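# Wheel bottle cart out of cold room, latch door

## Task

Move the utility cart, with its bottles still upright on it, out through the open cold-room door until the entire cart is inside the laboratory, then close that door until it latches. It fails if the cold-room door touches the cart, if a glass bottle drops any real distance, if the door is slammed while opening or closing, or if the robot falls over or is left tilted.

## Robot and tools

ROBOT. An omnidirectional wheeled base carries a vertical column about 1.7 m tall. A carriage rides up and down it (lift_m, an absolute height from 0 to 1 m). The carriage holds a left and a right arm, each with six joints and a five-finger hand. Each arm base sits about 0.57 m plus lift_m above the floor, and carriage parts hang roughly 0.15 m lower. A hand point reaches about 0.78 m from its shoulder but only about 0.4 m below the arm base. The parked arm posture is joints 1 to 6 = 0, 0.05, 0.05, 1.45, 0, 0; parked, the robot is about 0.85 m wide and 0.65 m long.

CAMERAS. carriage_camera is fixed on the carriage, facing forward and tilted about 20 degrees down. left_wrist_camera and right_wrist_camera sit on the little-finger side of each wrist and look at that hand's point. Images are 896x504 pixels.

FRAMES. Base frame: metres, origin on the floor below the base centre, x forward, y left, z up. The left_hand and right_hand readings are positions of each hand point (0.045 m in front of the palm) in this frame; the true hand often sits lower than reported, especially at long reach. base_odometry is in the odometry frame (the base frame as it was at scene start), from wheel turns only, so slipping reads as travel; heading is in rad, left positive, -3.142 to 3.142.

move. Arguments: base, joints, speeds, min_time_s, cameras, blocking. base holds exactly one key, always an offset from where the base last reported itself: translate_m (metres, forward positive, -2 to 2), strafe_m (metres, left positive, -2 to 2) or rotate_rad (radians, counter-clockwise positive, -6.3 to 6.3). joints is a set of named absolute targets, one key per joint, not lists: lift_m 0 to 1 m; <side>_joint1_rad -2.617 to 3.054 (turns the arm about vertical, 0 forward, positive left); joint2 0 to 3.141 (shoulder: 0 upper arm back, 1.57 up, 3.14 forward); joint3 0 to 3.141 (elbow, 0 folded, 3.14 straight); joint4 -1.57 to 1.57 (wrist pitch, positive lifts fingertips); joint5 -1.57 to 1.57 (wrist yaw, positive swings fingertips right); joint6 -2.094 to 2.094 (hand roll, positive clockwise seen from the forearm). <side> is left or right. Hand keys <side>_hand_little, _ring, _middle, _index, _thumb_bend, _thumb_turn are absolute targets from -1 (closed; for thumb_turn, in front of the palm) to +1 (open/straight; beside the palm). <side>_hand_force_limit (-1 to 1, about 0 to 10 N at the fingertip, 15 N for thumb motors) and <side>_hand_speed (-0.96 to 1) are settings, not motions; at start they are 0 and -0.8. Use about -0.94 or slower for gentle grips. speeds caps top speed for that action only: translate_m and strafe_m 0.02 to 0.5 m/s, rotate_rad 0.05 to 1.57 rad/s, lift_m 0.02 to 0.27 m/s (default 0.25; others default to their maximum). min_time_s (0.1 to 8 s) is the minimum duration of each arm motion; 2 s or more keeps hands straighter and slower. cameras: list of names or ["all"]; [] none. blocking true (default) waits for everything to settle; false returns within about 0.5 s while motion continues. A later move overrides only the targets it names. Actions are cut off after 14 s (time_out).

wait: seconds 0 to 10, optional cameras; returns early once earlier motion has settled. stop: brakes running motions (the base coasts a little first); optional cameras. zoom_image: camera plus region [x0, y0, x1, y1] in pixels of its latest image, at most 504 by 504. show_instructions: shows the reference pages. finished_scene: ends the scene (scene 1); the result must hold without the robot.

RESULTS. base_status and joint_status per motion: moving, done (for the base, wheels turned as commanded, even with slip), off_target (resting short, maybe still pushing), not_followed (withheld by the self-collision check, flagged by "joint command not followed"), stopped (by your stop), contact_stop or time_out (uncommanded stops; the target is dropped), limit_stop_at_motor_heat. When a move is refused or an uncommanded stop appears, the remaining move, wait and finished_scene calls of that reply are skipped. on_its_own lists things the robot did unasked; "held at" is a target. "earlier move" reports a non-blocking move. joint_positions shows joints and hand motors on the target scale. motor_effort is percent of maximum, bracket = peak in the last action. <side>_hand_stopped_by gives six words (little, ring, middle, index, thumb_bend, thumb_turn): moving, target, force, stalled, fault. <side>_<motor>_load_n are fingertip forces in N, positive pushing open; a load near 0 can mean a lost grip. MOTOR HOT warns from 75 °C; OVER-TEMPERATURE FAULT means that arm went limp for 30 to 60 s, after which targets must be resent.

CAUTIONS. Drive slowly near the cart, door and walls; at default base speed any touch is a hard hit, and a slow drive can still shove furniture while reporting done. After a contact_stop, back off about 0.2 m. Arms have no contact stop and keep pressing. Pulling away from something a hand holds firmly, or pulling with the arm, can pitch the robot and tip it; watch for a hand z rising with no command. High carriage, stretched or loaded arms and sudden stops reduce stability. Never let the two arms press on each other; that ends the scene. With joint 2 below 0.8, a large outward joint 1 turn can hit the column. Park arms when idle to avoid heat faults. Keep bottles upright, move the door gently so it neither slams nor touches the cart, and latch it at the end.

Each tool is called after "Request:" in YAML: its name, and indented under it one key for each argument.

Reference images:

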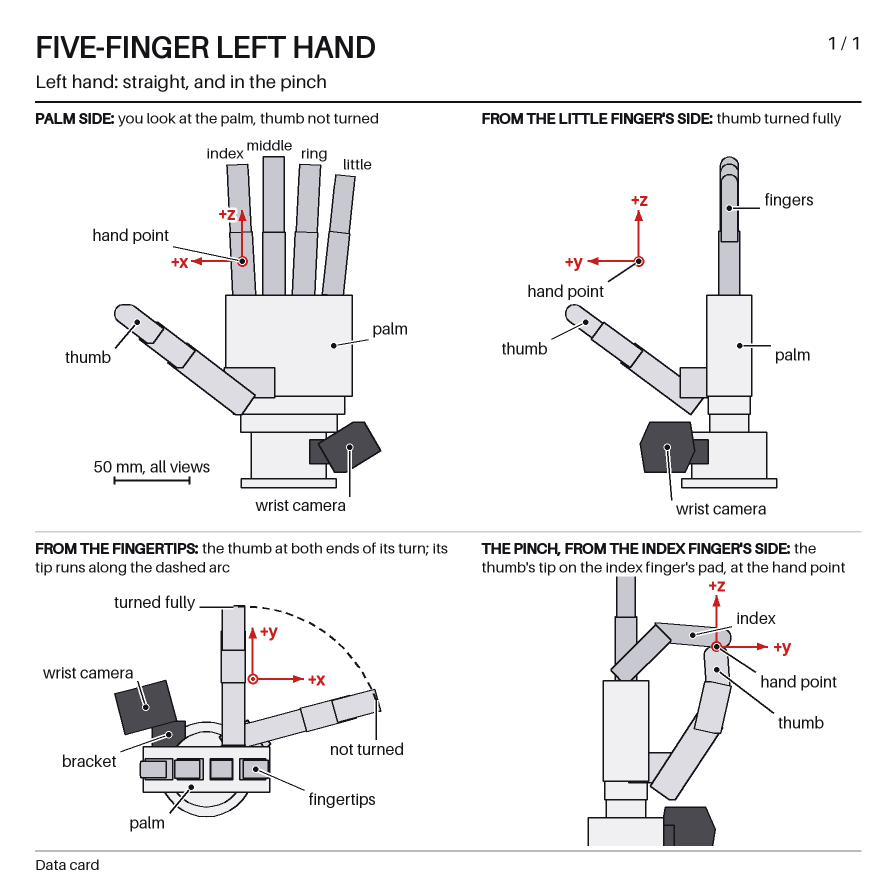

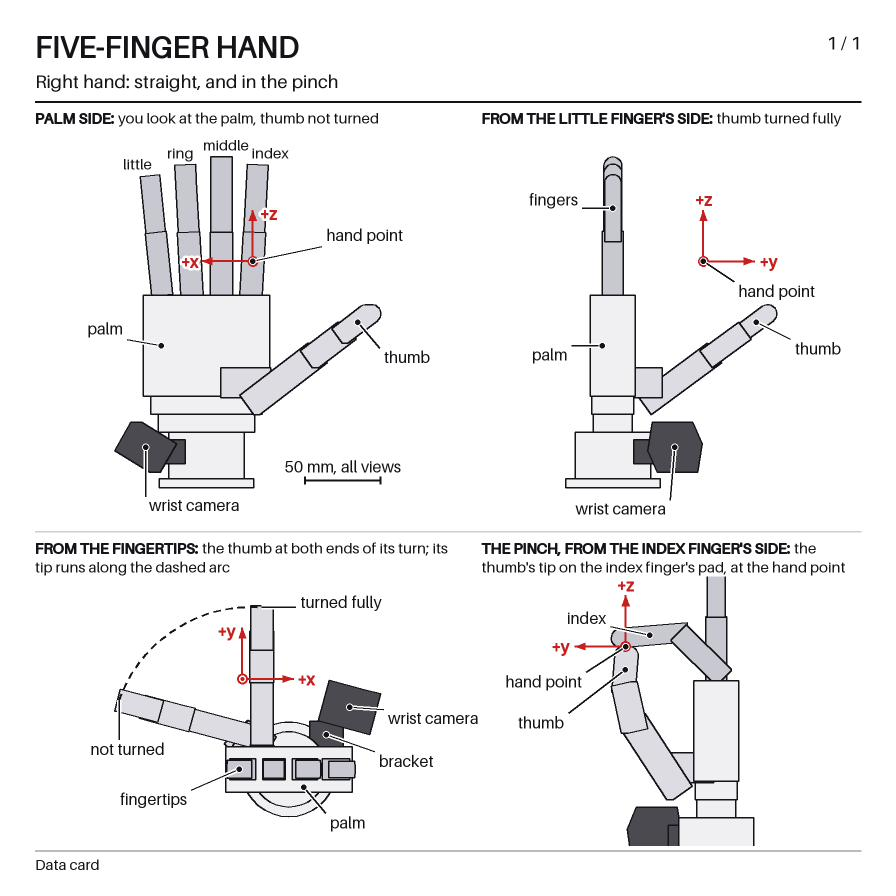

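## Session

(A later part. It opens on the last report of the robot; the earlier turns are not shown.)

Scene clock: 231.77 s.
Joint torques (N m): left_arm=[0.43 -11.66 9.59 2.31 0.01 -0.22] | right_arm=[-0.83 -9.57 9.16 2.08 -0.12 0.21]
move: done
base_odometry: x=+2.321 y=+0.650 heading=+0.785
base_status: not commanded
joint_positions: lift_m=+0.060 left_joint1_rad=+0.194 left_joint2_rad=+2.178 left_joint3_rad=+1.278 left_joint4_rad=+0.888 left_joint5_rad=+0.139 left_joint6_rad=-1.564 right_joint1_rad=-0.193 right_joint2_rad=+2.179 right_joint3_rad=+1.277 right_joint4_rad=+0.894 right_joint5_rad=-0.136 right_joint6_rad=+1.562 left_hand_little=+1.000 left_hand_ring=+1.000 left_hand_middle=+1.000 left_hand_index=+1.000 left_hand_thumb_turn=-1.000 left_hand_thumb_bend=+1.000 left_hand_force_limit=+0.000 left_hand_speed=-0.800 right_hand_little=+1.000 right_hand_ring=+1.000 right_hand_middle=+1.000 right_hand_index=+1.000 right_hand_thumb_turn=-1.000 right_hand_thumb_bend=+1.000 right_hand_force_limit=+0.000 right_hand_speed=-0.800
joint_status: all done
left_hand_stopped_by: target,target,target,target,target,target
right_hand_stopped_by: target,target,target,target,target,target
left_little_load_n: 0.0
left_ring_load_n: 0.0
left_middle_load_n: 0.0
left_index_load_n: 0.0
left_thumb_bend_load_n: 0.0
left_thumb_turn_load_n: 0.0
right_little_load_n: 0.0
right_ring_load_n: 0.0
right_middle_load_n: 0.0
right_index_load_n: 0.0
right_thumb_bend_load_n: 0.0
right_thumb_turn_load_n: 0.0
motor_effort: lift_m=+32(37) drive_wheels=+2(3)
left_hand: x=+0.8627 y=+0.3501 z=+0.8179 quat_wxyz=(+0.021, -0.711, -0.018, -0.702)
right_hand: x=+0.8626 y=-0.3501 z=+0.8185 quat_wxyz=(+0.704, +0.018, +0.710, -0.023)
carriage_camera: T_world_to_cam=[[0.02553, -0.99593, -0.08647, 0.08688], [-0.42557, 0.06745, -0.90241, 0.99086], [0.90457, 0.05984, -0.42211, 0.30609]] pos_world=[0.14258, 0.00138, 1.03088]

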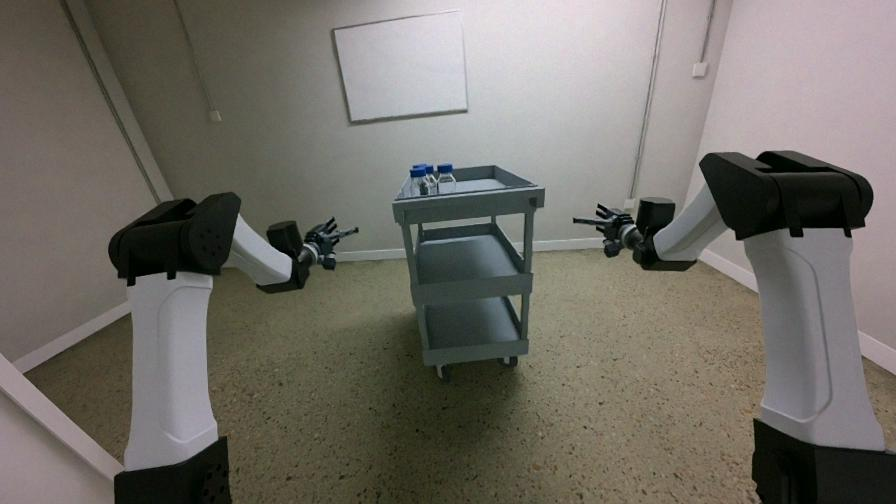

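Request:
move:
  joints: {"left_joint2_rad": 2.79, "left_joint3_rad": 1.39, "left_joint4_rad": 1.4, "right_joint2_rad": 2.79, "right_joint3_rad": 1.39, "right_joint4_rad": 1.4}
  min_time_s: 2.5
  cameras: ["all"]

Request:
zoom_image:
  camera: "carriage_camera"
  region: [370, 140, 570, 340]

Scene clock: 256.13 s.
Joint torques (N m): left_arm=[0.44 -12.78 6.63 2.28 0.01 -0.22] | right_arm=[-0.95 -10.26 6.12 2.08 -0.13 0.16]
move: done
base_odometry: x=+2.321 y=+0.650 heading=+0.785
base_status: not commanded
joint_positions: lift_m=+0.060 left_joint1_rad=+0.194 left_joint2_rad=+2.766 left_joint3_rad=+1.373 left_joint4_rad=+1.388 left_joint5_rad=+0.139 left_joint6_rad=-1.564 right_joint1_rad=-0.193 right_joint2_rad=+2.767 right_joint3_rad=+1.374 right_joint4_rad=+1.395 right_joint5_rad=-0.136 right_joint6_rad=+1.562 left_hand_little=+1.000 left_hand_ring=+1.000 left_hand_middle=+1.000 left_hand_index=+1.000 left_hand_thumb_turn=-1.000 left_hand_thumb_bend=+1.000 left_hand_force_limit=+0.000 left_hand_speed=-0.800 right_hand_little=+1.000 right_hand_ring=+1.000 right_hand_middle=+1.000 right_hand_index=+1.000 right_hand_thumb_turn=-1.000 right_hand_thumb_bend=+1.000 right_hand_force_limit=+0.000 right_hand_speed=-0.800
joint_status: all done
left_hand_stopped_by: target,target,target,target,target,target
right_hand_stopped_by: target,target,target,target,target,target
left_little_load_n: 0.0
left_ring_load_n: 0.0
left_middle_load_n: 0.0
left_index_load_n: 0.0
left_thumb_bend_load_n: 0.0
left_thumb_turn_load_n: 0.0
right_little_load_n: 0.0
right_ring_load_n: 0.0
right_middle_load_n: 0.0
right_index_load_n: 0.0
right_thumb_bend_load_n: 0.0
right_thumb_turn_load_n: 0.0
motor_effort: lift_m=+34(39) drive_wheels=+2(2)
left_hand: x=+0.8607 y=+0.3497 z=+0.6242 quat_wxyz=(+0.021, -0.708, -0.017, -0.705)
right_hand: x=+0.8607 y=-0.3498 z=+0.6254 quat_wxyz=(+0.707, +0.017, +0.706, -0.023)
pictures: carriage_camera, left_wrist_camera, right_wrist_camera
carriage_camera: T_world_to_cam=[[0.02553, -0.99593, -0.08647, 0.08688], [-0.42557, 0.06745, -0.90241, 0.99086], [0.90457, 0.05984, -0.42211, 0.30609]] pos_world=[0.14258, 0.00138, 1.03088]
left_wrist_camera: T_world_to_cam=[[-0.07115, 0.96269, 0.26107, -0.44437], [-0.51101, -0.25996, 0.81932, 0.01572], [0.85663, -0.07512, 0.51044, -0.9167]] pos_world=[0.76169, 0.36302, 0.57105]
right_wrist_camera: T_world_to_cam=[[0.02493, 0.97256, -0.2313, 0.46235], [-0.49341, 0.2132, 0.84326, -0.03073], [0.86944, 0.09311, 0.48519, -0.8991]] pos_world=[0.75502, -0.3594, 0.56909]

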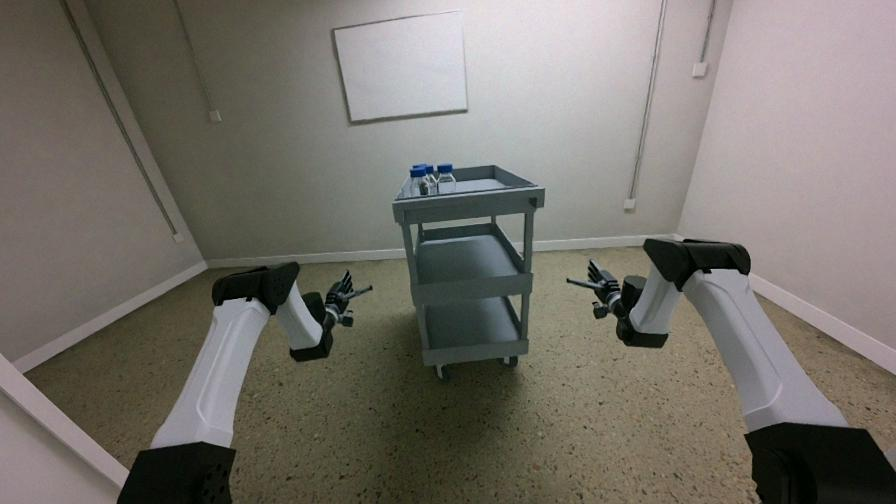

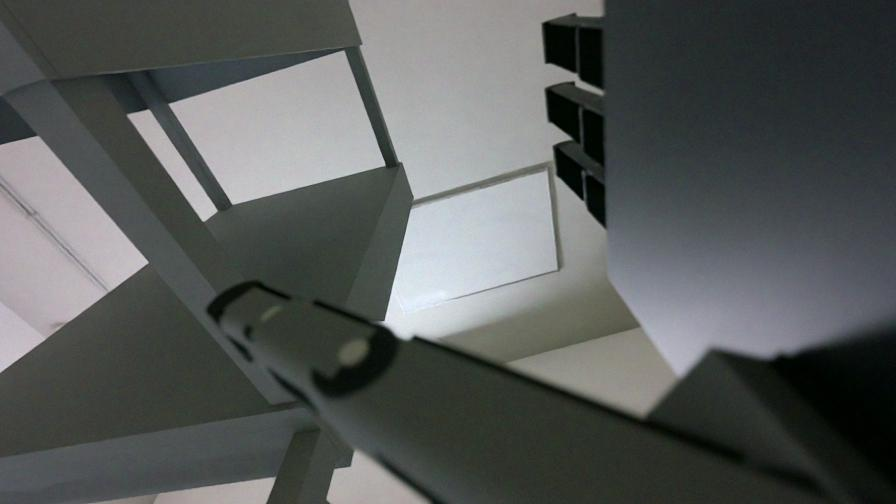

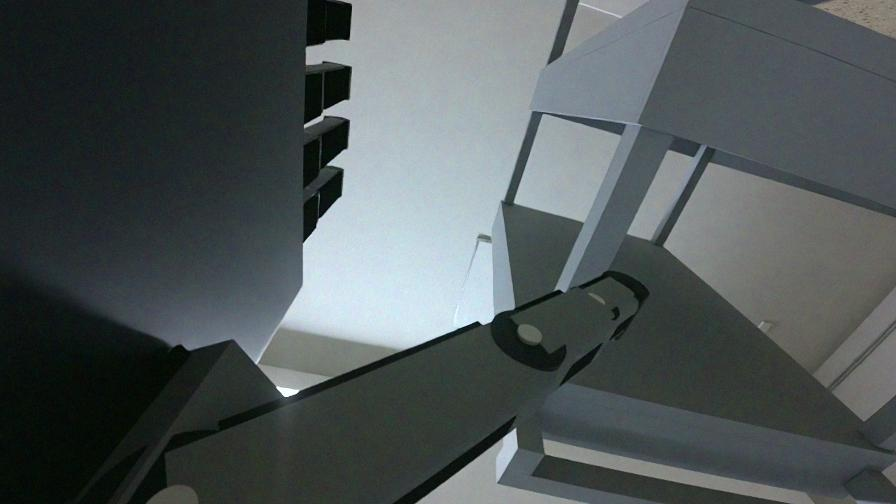

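Scaled by 2.520 from the camera's image (finer frame: 1280x720).

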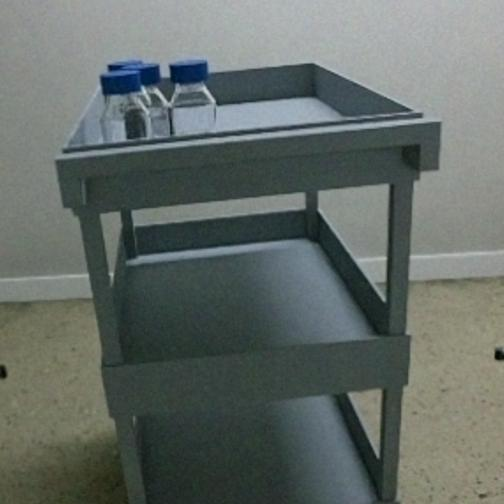

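Request:
zoom_image:
  camera: "left_wrist_camera"
  region: [0, 0, 420, 504]

Request:
zoom_image:
  camera: "right_wrist_camera"
  region: [440, 0, 896, 504]

Scaled by 1.000.

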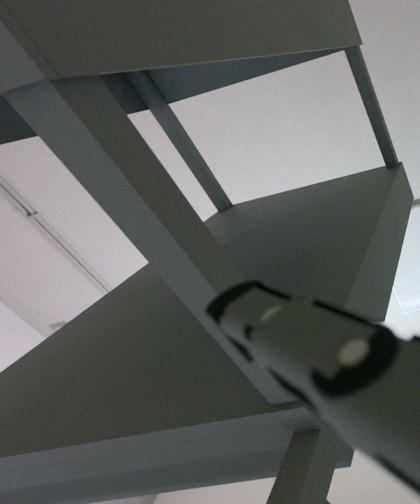

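Scaled by 1.000.

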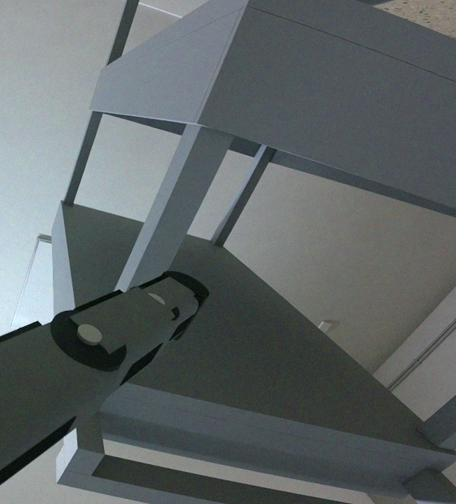

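Request:
move:
  joints: {"right_joint2_rad": 2.815, "right_joint3_rad": 1.56, "right_joint4_rad": 1.25}
  min_time_s: 1.5
  base: {"translate_m": 0.08}
  speeds: {"translate_m": 0.08}
  cameras: ["carriage_camera"]

Request:
zoom_image:
  camera: "carriage_camera"
  region: [340, 140, 620, 400]

Scene clock: 306.90 s.
Joint torques (N m): left_arm=[0.42 -12.88 6.58 2.24 0.01 -0.23] | right_arm=[-0.95 -11.18 7.16 1.87 -0.09 0.2]
move: done
base_odometry: x=+2.378 y=+0.706 heading=+0.784
base_status: done
joint_positions: lift_m=+0.060 left_joint1_rad=+0.194 left_joint2_rad=+2.767 left_joint3_rad=+1.373 left_joint4_rad=+1.394 left_joint5_rad=+0.139 left_joint6_rad=-1.564 right_joint1_rad=-0.193 right_joint2_rad=+2.790 right_joint3_rad=+1.542 right_joint4_rad=+1.265 right_joint5_rad=-0.137 right_joint6_rad=+1.562 left_hand_little=+1.000 left_hand_ring=+1.000 left_hand_middle=+1.000 left_hand_index=+1.000 left_hand_thumb_turn=-1.000 left_hand_thumb_bend=+1.000 left_hand_force_limit=+0.000 left_hand_speed=-0.800 right_hand_little=+1.000 right_hand_ring=+1.000 right_hand_middle=+1.000 right_hand_index=+1.000 right_hand_thumb_turn=-1.000 right_hand_thumb_bend=+1.000 right_hand_force_limit=+0.000 right_hand_speed=-0.800
joint_status: all done
left_hand_stopped_by: target,target,target,target,target,target
right_hand_stopped_by: target,target,target,target,target,target
left_little_load_n: 0.0
left_ring_load_n: 0.0
left_middle_load_n: -0.5
left_index_load_n: 0.0
left_thumb_bend_load_n: 0.0
left_thumb_turn_load_n: -0.5
right_little_load_n: 0.0
right_ring_load_n: 0.5
right_middle_load_n: 0.0
right_index_load_n: 0.0
right_thumb_bend_load_n: 0.0
right_thumb_turn_load_n: -0.5
motor_effort: lift_m=+31(37) drive_wheels=-3(8)
left_hand: x=+0.8604 y=+0.3496 z=+0.6253 quat_wxyz=(+0.022, -0.707, -0.017, -0.707)
right_hand: x=+0.8940 y=-0.3564 z=+0.6409 quat_wxyz=(+0.713, +0.016, +0.701, -0.024)
carriage_camera: T_world_to_cam=[[0.02553, -0.99593, -0.08647, 0.08688], [-0.42557, 0.06745, -0.90241, 0.99086], [0.90457, 0.05984, -0.42211, 0.30609]] pos_world=[0.14258, 0.00138, 1.03088]

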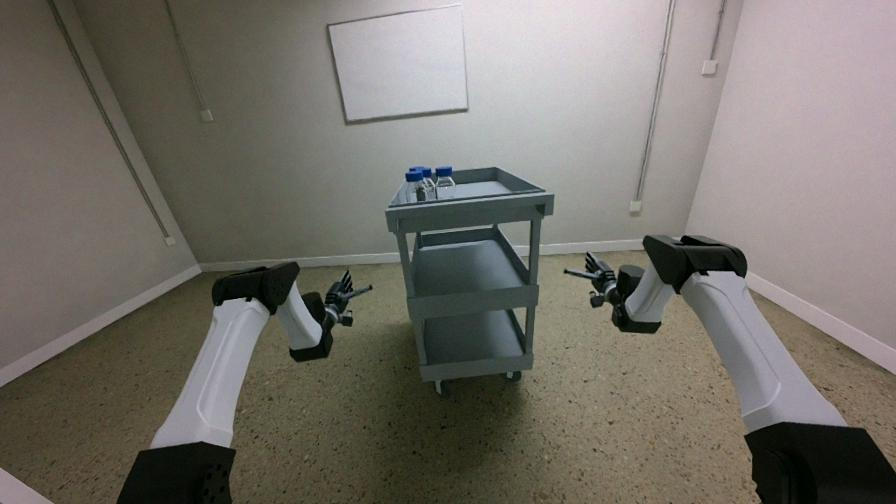

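Scaled by 1.800 from the camera's image (finer frame: 1280x720).

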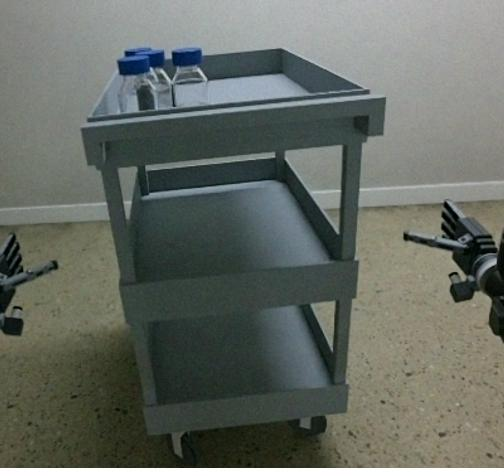

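Request:
move:
  joints: {"left_joint1_rad": 0.0, "left_joint5_rad": 0.0, "right_joint1_rad": -0.11, "right_joint5_rad": -0.17}
  min_time_s: 2
  cameras: ["all"]

Request:
zoom_image:
  camera: "carriage_camera"
  region: [340, 140, 620, 400]

Scene clock: 312.23 s.
Joint torques (N m): left_arm=[-0.64 -12.85 6.58 2.25 -0.24 -0.23] | right_arm=[0.03 -10.97 7.28 1.93 -0.14 0.18]
move: done
base_odometry: x=+2.378 y=+0.706 heading=+0.784
base_status: not commanded
joint_positions: lift_m=+0.060 left_joint1_rad=+0.006 left_joint2_rad=+2.767 left_joint3_rad=+1.373 left_joint4_rad=+1.395 left_joint5_rad=+0.013 left_joint6_rad=-1.564 right_joint1_rad=-0.117 right_joint2_rad=+2.790 right_joint3_rad=+1.542 right_joint4_rad=+1.263 right_joint5_rad=-0.155 right_joint6_rad=+1.562 left_hand_little=+1.000 left_hand_ring=+1.000 left_hand_middle=+1.000 left_hand_index=+1.000 left_hand_thumb_turn=-1.000 left_hand_thumb_bend=+1.000 left_hand_force_limit=+0.000 left_hand_speed=-0.800 right_hand_little=+1.000 right_hand_ring=+1.000 right_hand_middle=+1.000 right_hand_index=+1.000 right_hand_thumb_turn=-1.000 right_hand_thumb_bend=+1.000 right_hand_force_limit=+0.000 right_hand_speed=-0.800
joint_status: all done
left_hand_stopped_by: target,target,target,target,target,target
right_hand_stopped_by: target,target,target,target,target,target
left_little_load_n: 0.0
left_ring_load_n: 0.0
left_middle_load_n: 0.0
left_index_load_n: 0.0
left_thumb_bend_load_n: 0.0
left_thumb_turn_load_n: -0.5
right_little_load_n: 0.0
right_ring_load_n: 0.0
right_middle_load_n: 0.0
right_index_load_n: 0.0
right_thumb_bend_load_n: 0.0
right_thumb_turn_load_n: 0.0
motor_effort: lift_m=+34(38) drive_wheels=-3(3)
left_hand: x=+0.8652 y=+0.2550 z=+0.6254 quat_wxyz=(+0.000, -0.707, +0.005, -0.708)
right_hand: x=+0.8941 y=-0.3022 z=+0.6404 quat_wxyz=(+0.712, -0.017, +0.702, +0.010)
pictures: carriage_camera, left_wrist_camera, right_wrist_camera
carriage_camera: T_world_to_cam=[[0.02553, -0.99593, -0.08647, 0.08688], [-0.42557, 0.06745, -0.90241, 0.99086], [0.90457, 0.05984, -0.42211, 0.30609]] pos_world=[0.14258, 0.00138, 1.03088]
left_wrist_camera: T_world_to_cam=[[-0.01304, 0.96509, 0.26158, -0.40436], [-0.53071, -0.2284, 0.8162, 0.00343], [0.84745, -0.12818, 0.51517, -0.90977]] pos_world=[0.76753, 0.27442, 0.57166]
right_wrist_camera: T_world_to_cam=[[-0.06393, 0.9702, -0.23373, 0.499], [-0.52247, 0.167, 0.83614, -0.02054], [0.85026, 0.17557, 0.49622, -0.90491]] pos_world=[0.79058, -0.32182, 0.58284]

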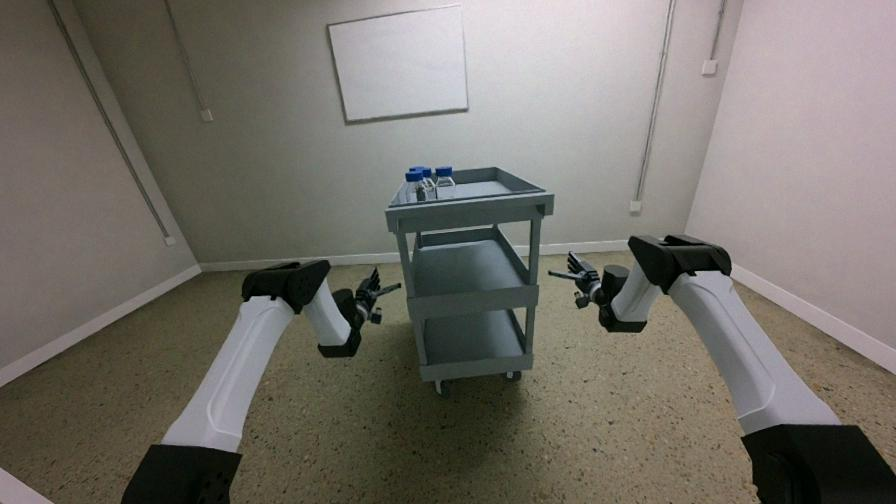

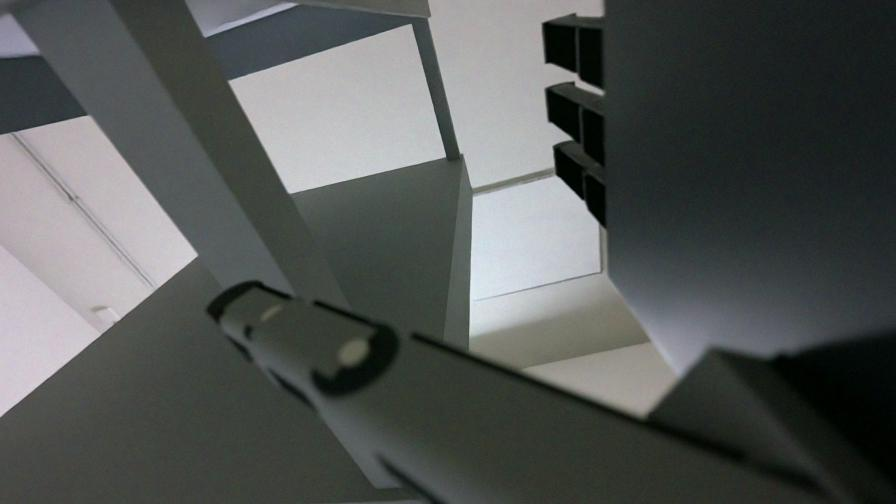

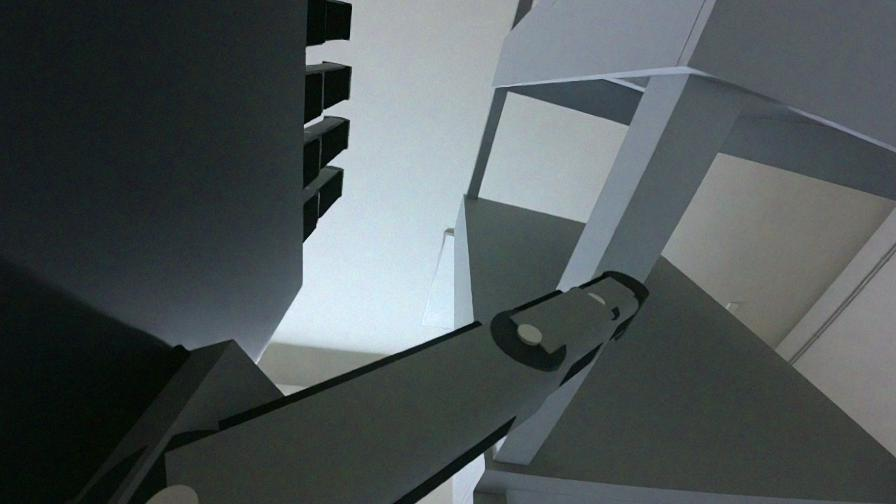

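Scaled by 1.800 from the camera's image (finer frame: 1280x720).

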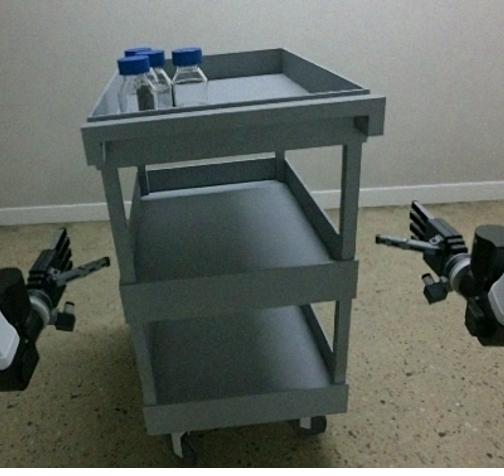

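Request:
move:
  base: {"translate_m": 0.01}
  speeds: {"translate_m": 0.04}
  cameras: []

Request:
move:
  joints: {"left_joint1_rad": -0.11, "left_joint5_rad": -0.11, "right_joint1_rad": -0.01, "right_joint5_rad": -0.07}
  min_time_s: 2.5
  cameras: ["all"]

Request:
zoom_image:
  camera: "carriage_camera"
  region: [340, 140, 620, 400]

Scene clock: 334.27 s.
Joint torques (N m): left_arm=[-0.62 -12.86 6.46 2.23 -0.22 -0.22] | right_arm=[0.12 -11 7.28 1.92 -0.13 0.19]
move: done
base_odometry: x=+2.385 y=+0.713 heading=+0.784
base_status: done
joint_positions: lift_m=+0.060 left_joint1_rad=+0.006 left_joint2_rad=+2.767 left_joint3_rad=+1.375 left_joint4_rad=+1.396 left_joint5_rad=+0.012 left_joint6_rad=-1.564 right_joint1_rad=-0.117 right_joint2_rad=+2.790 right_joint3_rad=+1.542 right_joint4_rad=+1.260 right_joint5_rad=-0.156 right_joint6_rad=+1.562 left_hand_little=+1.000 left_hand_ring=+1.000 left_hand_middle=+1.000 left_hand_index=+1.000 left_hand_thumb_turn=-1.000 left_hand_thumb_bend=+1.000 left_hand_force_limit=+0.000 left_hand_speed=-0.800 right_hand_little=+1.000 right_hand_ring=+1.000 right_hand_middle=+1.000 right_hand_index=+1.000 right_hand_thumb_turn=-1.000 right_hand_thumb_bend=+1.000 right_hand_force_limit=+0.000 right_hand_speed=-0.800
joint_status: not commanded
left_hand_stopped_by: target,target,target,target,target,target
right_hand_stopped_by: target,target,target,target,target,target
left_little_load_n: 0.0
left_ring_load_n: 0.0
left_middle_load_n: 0.0
left_index_load_n: 0.0
left_thumb_bend_load_n: 0.5
left_thumb_turn_load_n: 0.0
right_little_load_n: 0.0
right_ring_load_n: 0.0
right_middle_load_n: 0.0
right_index_load_n: 0.0
right_thumb_bend_load_n: 0.0
right_thumb_turn_load_n: 0.0
motor_effort: lift_m=+33(37) drive_wheels=-2(8)
left_hand: x=+0.8655 y=+0.2552 z=+0.6263 quat_wxyz=(+0.000, -0.706, +0.004, -0.709)
right_hand: x=+0.8941 y=-0.3018 z=+0.6392 quat_wxyz=(+0.711, -0.017, +0.703, +0.010)

Scene clock: 337.07 s.
Joint torques (N m): left_arm=[-0.7 -12.88 6.49 2.25 -0.22 -0.23] | right_arm=[0.21 -11.22 7.31 1.98 0.23 0.22]
move: done
base_odometry: x=+2.385 y=+0.713 heading=+0.784
base_status: not commanded
joint_positions: lift_m=+0.060 left_joint1_rad=-0.104 left_joint2_rad=+2.767 left_joint3_rad=+1.375 left_joint4_rad=+1.396 left_joint5_rad=-0.097 left_joint6_rad=-1.564 right_joint1_rad=-0.017 right_joint2_rad=+2.790 right_joint3_rad=+1.542 right_joint4_rad=+1.260 right_joint5_rad=-0.085 right_joint6_rad=+1.562 left_hand_little=+1.000 left_hand_ring=+1.000 left_hand_middle=+1.000 left_hand_index=+1.000 left_hand_thumb_turn=-1.000 left_hand_thumb_bend=+1.000 left_hand_force_limit=+0.000 left_hand_speed=-0.800 right_hand_little=+1.000 right_hand_ring=+1.000 right_hand_middle=+1.000 right_hand_index=+1.000 right_hand_thumb_turn=-1.000 right_hand_thumb_bend=+1.000 right_hand_force_limit=+0.000 right_hand_speed=-0.800
joint_status: all done
left_hand_stopped_by: target,target,target,target,target,target
right_hand_stopped_by: target,target,target,target,target,target
left_little_load_n: 0.0
left_ring_load_n: 0.0
left_middle_load_n: 0.0
left_index_load_n: 0.0
left_thumb_bend_load_n: 0.0
left_thumb_turn_load_n: 0.0
right_little_load_n: 0.0
right_ring_load_n: 0.0
right_middle_load_n: 0.0
right_index_load_n: 0.0
right_thumb_bend_load_n: 0.0
right_thumb_turn_load_n: -0.5
motor_effort: lift_m=+31(39) drive_wheels=-2(3)
left_hand: x=+0.8631 y=+0.2067 z=+0.6263 quat_wxyz=(+0.000, -0.706, +0.005, -0.709)
right_hand: x=+0.8951 y=-0.2486 z=+0.6392 quat_wxyz=(+0.711, -0.027, +0.703, +0.021)
pictures: carriage_camera, left_wrist_camera, right_wrist_camera
carriage_camera: T_world_to_cam=[[0.02553, -0.99593, -0.08647, 0.08688], [-0.42557, 0.06745, -0.90241, 0.99086], [0.90457, 0.05984, -0.42211, 0.30609]] pos_world=[0.14258, 0.00138, 1.03088]
left_wrist_camera: T_world_to_cam=[[-0.01412, 0.96522, 0.26106, -0.35686], [-0.53277, -0.22821, 0.81491, -0.00691], [0.84614, -0.12758, 0.51746, -0.91515]] pos_world=[0.76562, 0.22612, 0.57235]
right_wrist_camera: T_world_to_cam=[[-0.0947, 0.96802, -0.2323, 0.47296], [-0.52429, 0.14987, 0.83825, -0.03183], [0.84626, 0.20117, 0.49333, -0.90285]] pos_world=[0.79214, -0.27143, 0.58196]

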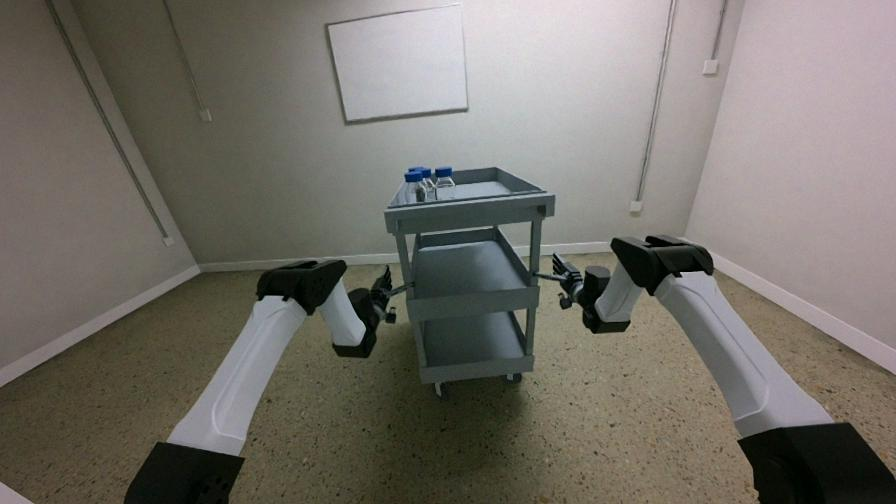

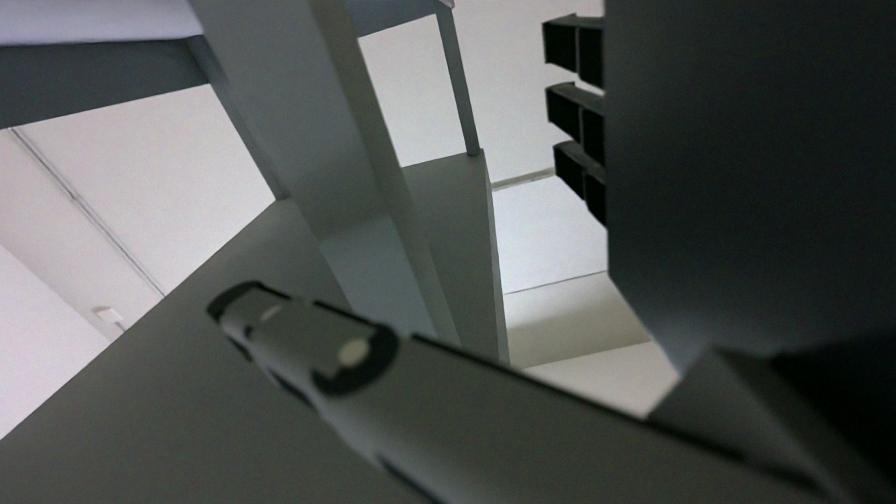

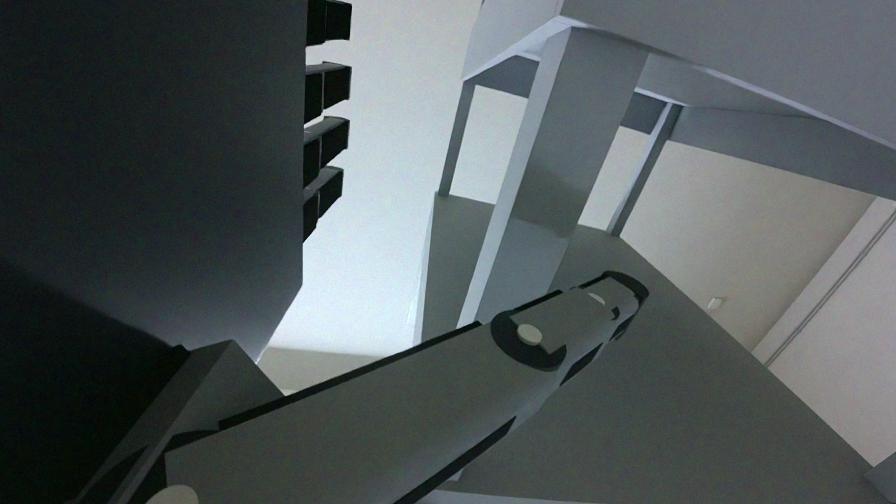

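Scaled by 1.800 from the camera's image (finer frame: 1280x720).

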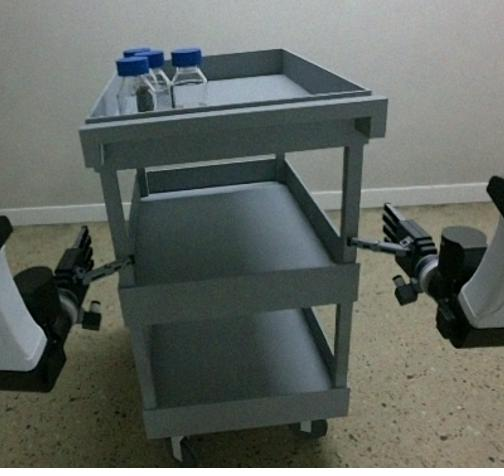

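Request:
move:
  base: {"translate_m": 0.01}
  speeds: {"translate_m": 0.04}
  cameras: []

Request:
move:
  joints: {"left_joint1_rad": -0.165, "left_joint5_rad": -0.16, "right_joint1_rad": 0.05, "right_joint5_rad": -0.02}
  min_time_s: 2.5
  cameras: ["all"]

Request:
zoom_image:
  camera: "carriage_camera"
  region: [340, 140, 620, 400]

Scene clock: 357.50 s.
Joint torques (N m): left_arm=[-0.75 -12.93 6.46 2.23 -0.22 -0.23] | right_arm=[0.13 -11.1 7.21 2 0.23 0.21]
move: done
base_odometry: x=+2.392 y=+0.720 heading=+0.784
base_status: done
joint_positions: lift_m=+0.060 left_joint1_rad=-0.104 left_joint2_rad=+2.767 left_joint3_rad=+1.375 left_joint4_rad=+1.397 left_joint5_rad=-0.098 left_joint6_rad=-1.564 right_joint1_rad=-0.017 right_joint2_rad=+2.791 right_joint3_rad=+1.542 right_joint4_rad=+1.259 right_joint5_rad=-0.085 right_joint6_rad=+1.562 left_hand_little=+1.000 left_hand_ring=+1.000 left_hand_middle=+1.000 left_hand_index=+1.000 left_hand_thumb_turn=-1.000 left_hand_thumb_bend=+1.000 left_hand_force_limit=+0.000 left_hand_speed=-0.800 right_hand_little=+1.000 right_hand_ring=+1.000 right_hand_middle=+1.000 right_hand_index=+1.000 right_hand_thumb_turn=-1.000 right_hand_thumb_bend=+1.000 right_hand_force_limit=+0.000 right_hand_speed=-0.800
joint_status: not commanded
left_hand_stopped_by: target,target,target,target,target,target
right_hand_stopped_by: target,target,target,target,target,target
left_little_load_n: 0.0
left_ring_load_n: 0.0
left_middle_load_n: 0.0
left_index_load_n: 0.0
left_thumb_bend_load_n: 0.0
left_thumb_turn_load_n: 0.0
right_little_load_n: 0.0
right_ring_load_n: 0.0
right_middle_load_n: 0.0
right_index_load_n: 0.0
right_thumb_bend_load_n: 0.0
right_thumb_turn_load_n: -0.5
motor_effort: lift_m=+33(37) drive_wheels=-2(7)
left_hand: x=+0.8631 y=+0.2070 z=+0.6263 quat_wxyz=(+0.000, -0.706, +0.004, -0.709)
right_hand: x=+0.8952 y=-0.2487 z=+0.6387 quat_wxyz=(+0.710, -0.027, +0.703, +0.021)

Scene clock: 360.30 s.
Joint torques (N m): left_arm=[-0.69 -12.92 6.52 2.23 -0.22 -0.22] | right_arm=[0.12 -11.15 7.09 1.97 0.22 0.2]
move: done
base_odometry: x=+2.392 y=+0.720 heading=+0.784
base_status: not commanded
joint_positions: lift_m=+0.060 left_joint1_rad=-0.159 left_joint2_rad=+2.767 left_joint3_rad=+1.375 left_joint4_rad=+1.397 left_joint5_rad=-0.147 left_joint6_rad=-1.564 right_joint1_rad=+0.043 right_joint2_rad=+2.791 right_joint3_rad=+1.542 right_joint4_rad=+1.258 right_joint5_rad=-0.035 right_joint6_rad=+1.562 left_hand_little=+1.000 left_hand_ring=+1.000 left_hand_middle=+1.000 left_hand_index=+1.000 left_hand_thumb_turn=-1.000 left_hand_thumb_bend=+1.000 left_hand_force_limit=+0.000 left_hand_speed=-0.800 right_hand_little=+1.000 right_hand_ring=+1.000 right_hand_middle=+1.000 right_hand_index=+1.000 right_hand_thumb_turn=-1.000 right_hand_thumb_bend=+1.000 right_hand_force_limit=+0.000 right_hand_speed=-0.800
joint_status: all done
left_hand_stopped_by: target,target,target,target,target,target
right_hand_stopped_by: target,target,target,target,target,target
left_little_load_n: 0.0
left_ring_load_n: 0.0
left_middle_load_n: 0.0
left_index_load_n: 0.0
left_thumb_bend_load_n: 0.0
left_thumb_turn_load_n: 0.0
right_little_load_n: 0.0
right_ring_load_n: 0.0
right_middle_load_n: 0.0
right_index_load_n: 0.0
right_thumb_bend_load_n: 0.0
right_thumb_turn_load_n: -0.5
motor_effort: lift_m=+34(38) drive_wheels=-2(3)
left_hand: x=+0.8596 y=+0.1818 z=+0.6263 quat_wxyz=(-0.002, -0.706, +0.006, -0.709)
right_hand: x=+0.8941 y=-0.2185 z=+0.6386 quat_wxyz=(+0.710, -0.031, +0.703, +0.025)
pictures: carriage_camera, left_wrist_camera, right_wrist_camera
carriage_camera: T_world_to_cam=[[0.02553, -0.99593, -0.08647, 0.08688], [-0.42557, 0.06745, -0.90241, 0.99086], [0.90457, 0.05984, -0.42211, 0.30609]] pos_world=[0.14258, 0.00138, 1.03088]
left_wrist_camera: T_world_to_cam=[[-0.00979, 0.96533, 0.26085, -0.33644], [-0.53413, -0.22557, 0.81475, -0.01363], [0.84535, -0.13135, 0.51782, -0.91419]] pos_world=[0.76223, 0.20162, 0.57225]
right_wrist_camera: T_world_to_cam=[[-0.10445, 0.96718, -0.23163, 0.45165], [-0.52405, 0.14442, 0.83935, -0.03855], [0.84526, 0.20906, 0.49177, -0.90406]] pos_world=[0.79113, -0.24227, 0.58156]

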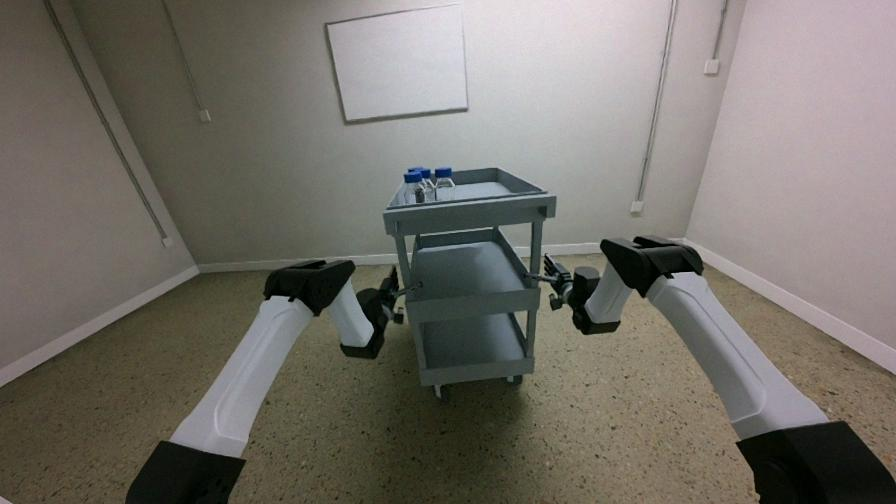

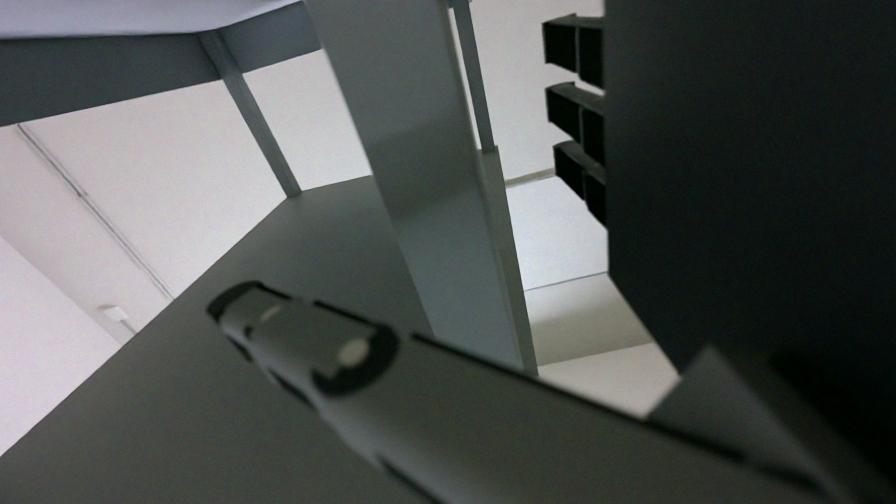

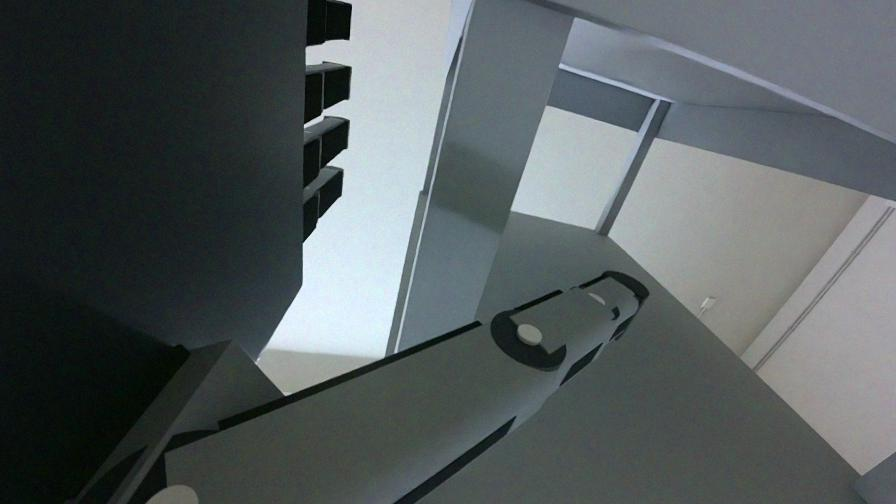

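Scaled by 1.800 from the camera's image (finer frame: 1280x720).

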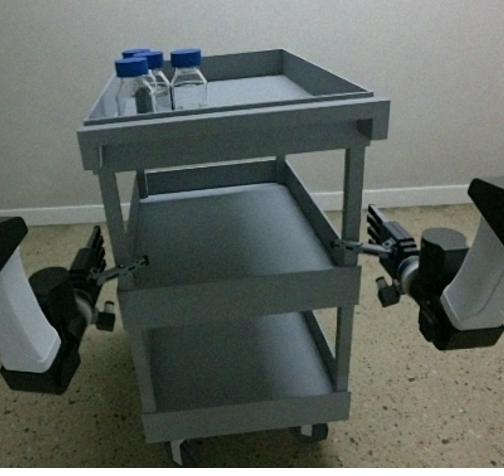

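Request:
move:
  base: {"translate_m": 0.011}
  speeds: {"translate_m": 0.04}
  cameras: []

Request:
move:
  joints: {"right_joint2_rad": 2.82, "right_joint3_rad": 1.605, "right_joint4_rad": 1.21, "right_joint1_rad": 0.065, "right_joint5_rad": -0.01}
  min_time_s: 1.5
  cameras: ["all"]

Scene clock: 373.53 s.
Joint torques (N m): left_arm=[-0.72 -12.94 6.53 2.2 -0.21 -0.22] | right_arm=[0.1 -11.18 6.94 2 0.22 0.2]
move: done
base_odometry: x=+2.400 y=+0.728 heading=+0.783
base_status: done
joint_positions: lift_m=+0.060 left_joint1_rad=-0.159 left_joint2_rad=+2.767 left_joint3_rad=+1.375 left_joint4_rad=+1.397 left_joint5_rad=-0.148 left_joint6_rad=-1.564 right_joint1_rad=+0.043 right_joint2_rad=+2.791 right_joint3_rad=+1.542 right_joint4_rad=+1.257 right_joint5_rad=-0.035 right_joint6_rad=+1.562 left_hand_little=+1.000 left_hand_ring=+1.000 left_hand_middle=+1.000 left_hand_index=+1.000 left_hand_thumb_turn=-1.000 left_hand_thumb_bend=+1.000 left_hand_force_limit=+0.000 left_hand_speed=-0.800 right_hand_little=+1.000 right_hand_ring=+1.000 right_hand_middle=+1.000 right_hand_index=+1.000 right_hand_thumb_turn=-1.000 right_hand_thumb_bend=+1.000 right_hand_force_limit=+0.000 right_hand_speed=-0.800
joint_status: not commanded
left_hand_stopped_by: target,target,target,target,target,target
right_hand_stopped_by: target,target,target,target,target,target
left_little_load_n: 0.0
left_ring_load_n: 0.0
left_middle_load_n: 0.0
left_index_load_n: 0.0
left_thumb_bend_load_n: 0.0
left_thumb_turn_load_n: -0.5
right_little_load_n: 0.0
right_ring_load_n: -0.5
right_middle_load_n: 0.0
right_index_load_n: 0.0
right_thumb_bend_load_n: 0.0
right_thumb_turn_load_n: 0.0
motor_effort: lift_m=+37(37) drive_wheels=-2(6)
left_hand: x=+0.8596 y=+0.1819 z=+0.6264 quat_wxyz=(-0.002, -0.705, +0.006, -0.709)
right_hand: x=+0.8941 y=-0.2186 z=+0.6383 quat_wxyz=(+0.710, -0.030, +0.704, +0.025)

Scene clock: 375.33 s.
Joint torques (N m): left_arm=[-0.72 -12.94 6.45 2.21 -0.22 -0.23] | right_arm=[0.08 -10.78 7.57 1.91 0.22 0.19]
move: done
base_odometry: x=+2.400 y=+0.728 heading=+0.783
base_status: not commanded
joint_positions: lift_m=+0.060 left_joint1_rad=-0.159 left_joint2_rad=+2.767 left_joint3_rad=+1.375 left_joint4_rad=+1.397 left_joint5_rad=-0.148 left_joint6_rad=-1.564 right_joint1_rad=+0.058 right_joint2_rad=+2.791 right_joint3_rad=+1.586 right_joint4_rad=+1.225 right_joint5_rad=-0.026 right_joint6_rad=+1.562 left_hand_little=+1.000 left_hand_ring=+1.000 left_hand_middle=+1.000 left_hand_index=+1.000 left_hand_thumb_turn=-1.000 left_hand_thumb_bend=+1.000 left_hand_force_limit=+0.000 left_hand_speed=-0.800 right_hand_little=+1.000 right_hand_ring=+1.000 right_hand_middle=+1.000 right_hand_index=+1.000 right_hand_thumb_turn=-1.000 right_hand_thumb_bend=+1.000 right_hand_force_limit=+0.000 right_hand_speed=-0.800
joint_status: all done
left_hand_stopped_by: target,target,target,target,target,target
right_hand_stopped_by: target,target,target,target,target,target
left_little_load_n: 0.0
left_ring_load_n: 0.0
left_middle_load_n: 0.0
left_index_load_n: 0.0
left_thumb_bend_load_n: 0.0
left_thumb_turn_load_n: 0.0
right_little_load_n: 0.0
right_ring_load_n: 0.5
right_middle_load_n: 0.0
right_index_load_n: 0.0
right_thumb_bend_load_n: 0.5
right_thumb_turn_load_n: -0.5
motor_effort: lift_m=+36(38) drive_wheels=+1(2)
left_hand: x=+0.8596 y=+0.1819 z=+0.6265 quat_wxyz=(-0.002, -0.705, +0.006, -0.709)
right_hand: x=+0.9021 y=-0.2097 z=+0.6473 quat_wxyz=(+0.713, -0.032, +0.699, +0.027)
pictures: carriage_camera, left_wrist_camera, right_wrist_camera
carriage_camera: T_world_to_cam=[[0.02553, -0.99593, -0.08647, 0.08688], [-0.42557, 0.06745, -0.90241, 0.99086], [0.90457, 0.05984, -0.42211, 0.30609]] pos_world=[0.14258, 0.00138, 1.03088]
left_wrist_camera: T_world_to_cam=[[-0.0107, 0.96535, 0.26073, -0.33571], [-0.53454, -0.22589, 0.8144, -0.01314], [0.84508, -0.13066, 0.51844, -0.91453]] pos_world=[0.76223, 0.20162, 0.57235]
right_wrist_camera: T_world_to_cam=[[-0.10734, 0.96677, -0.23201, 0.44878], [-0.53306, 0.14102, 0.83424, -0.03216], [0.83924, 0.21322, 0.50021, -0.91617]] pos_world=[0.79992, -0.23398, 0.58923]

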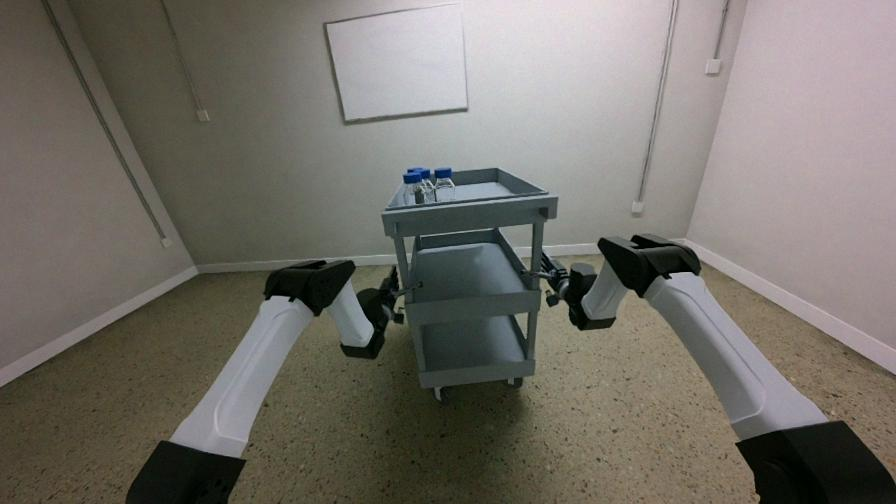

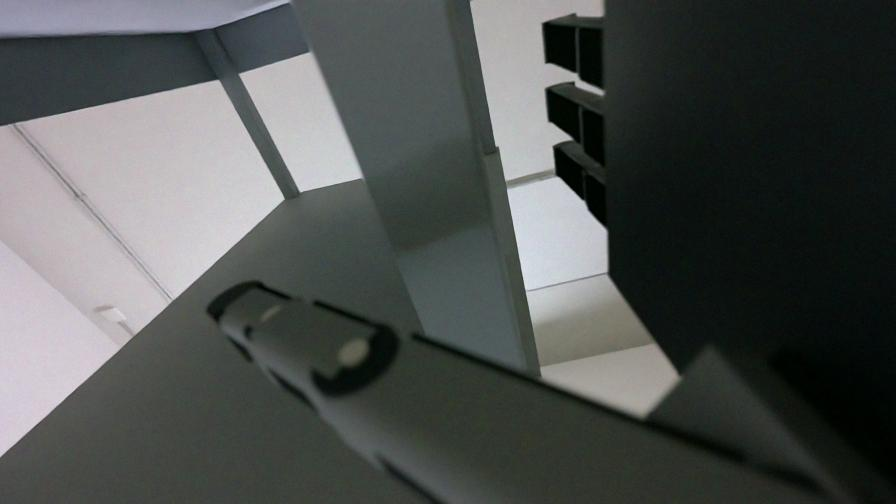

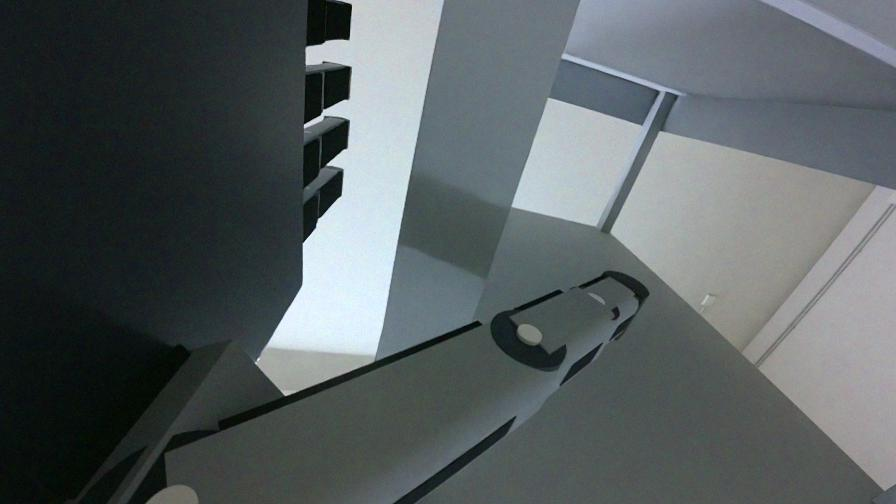

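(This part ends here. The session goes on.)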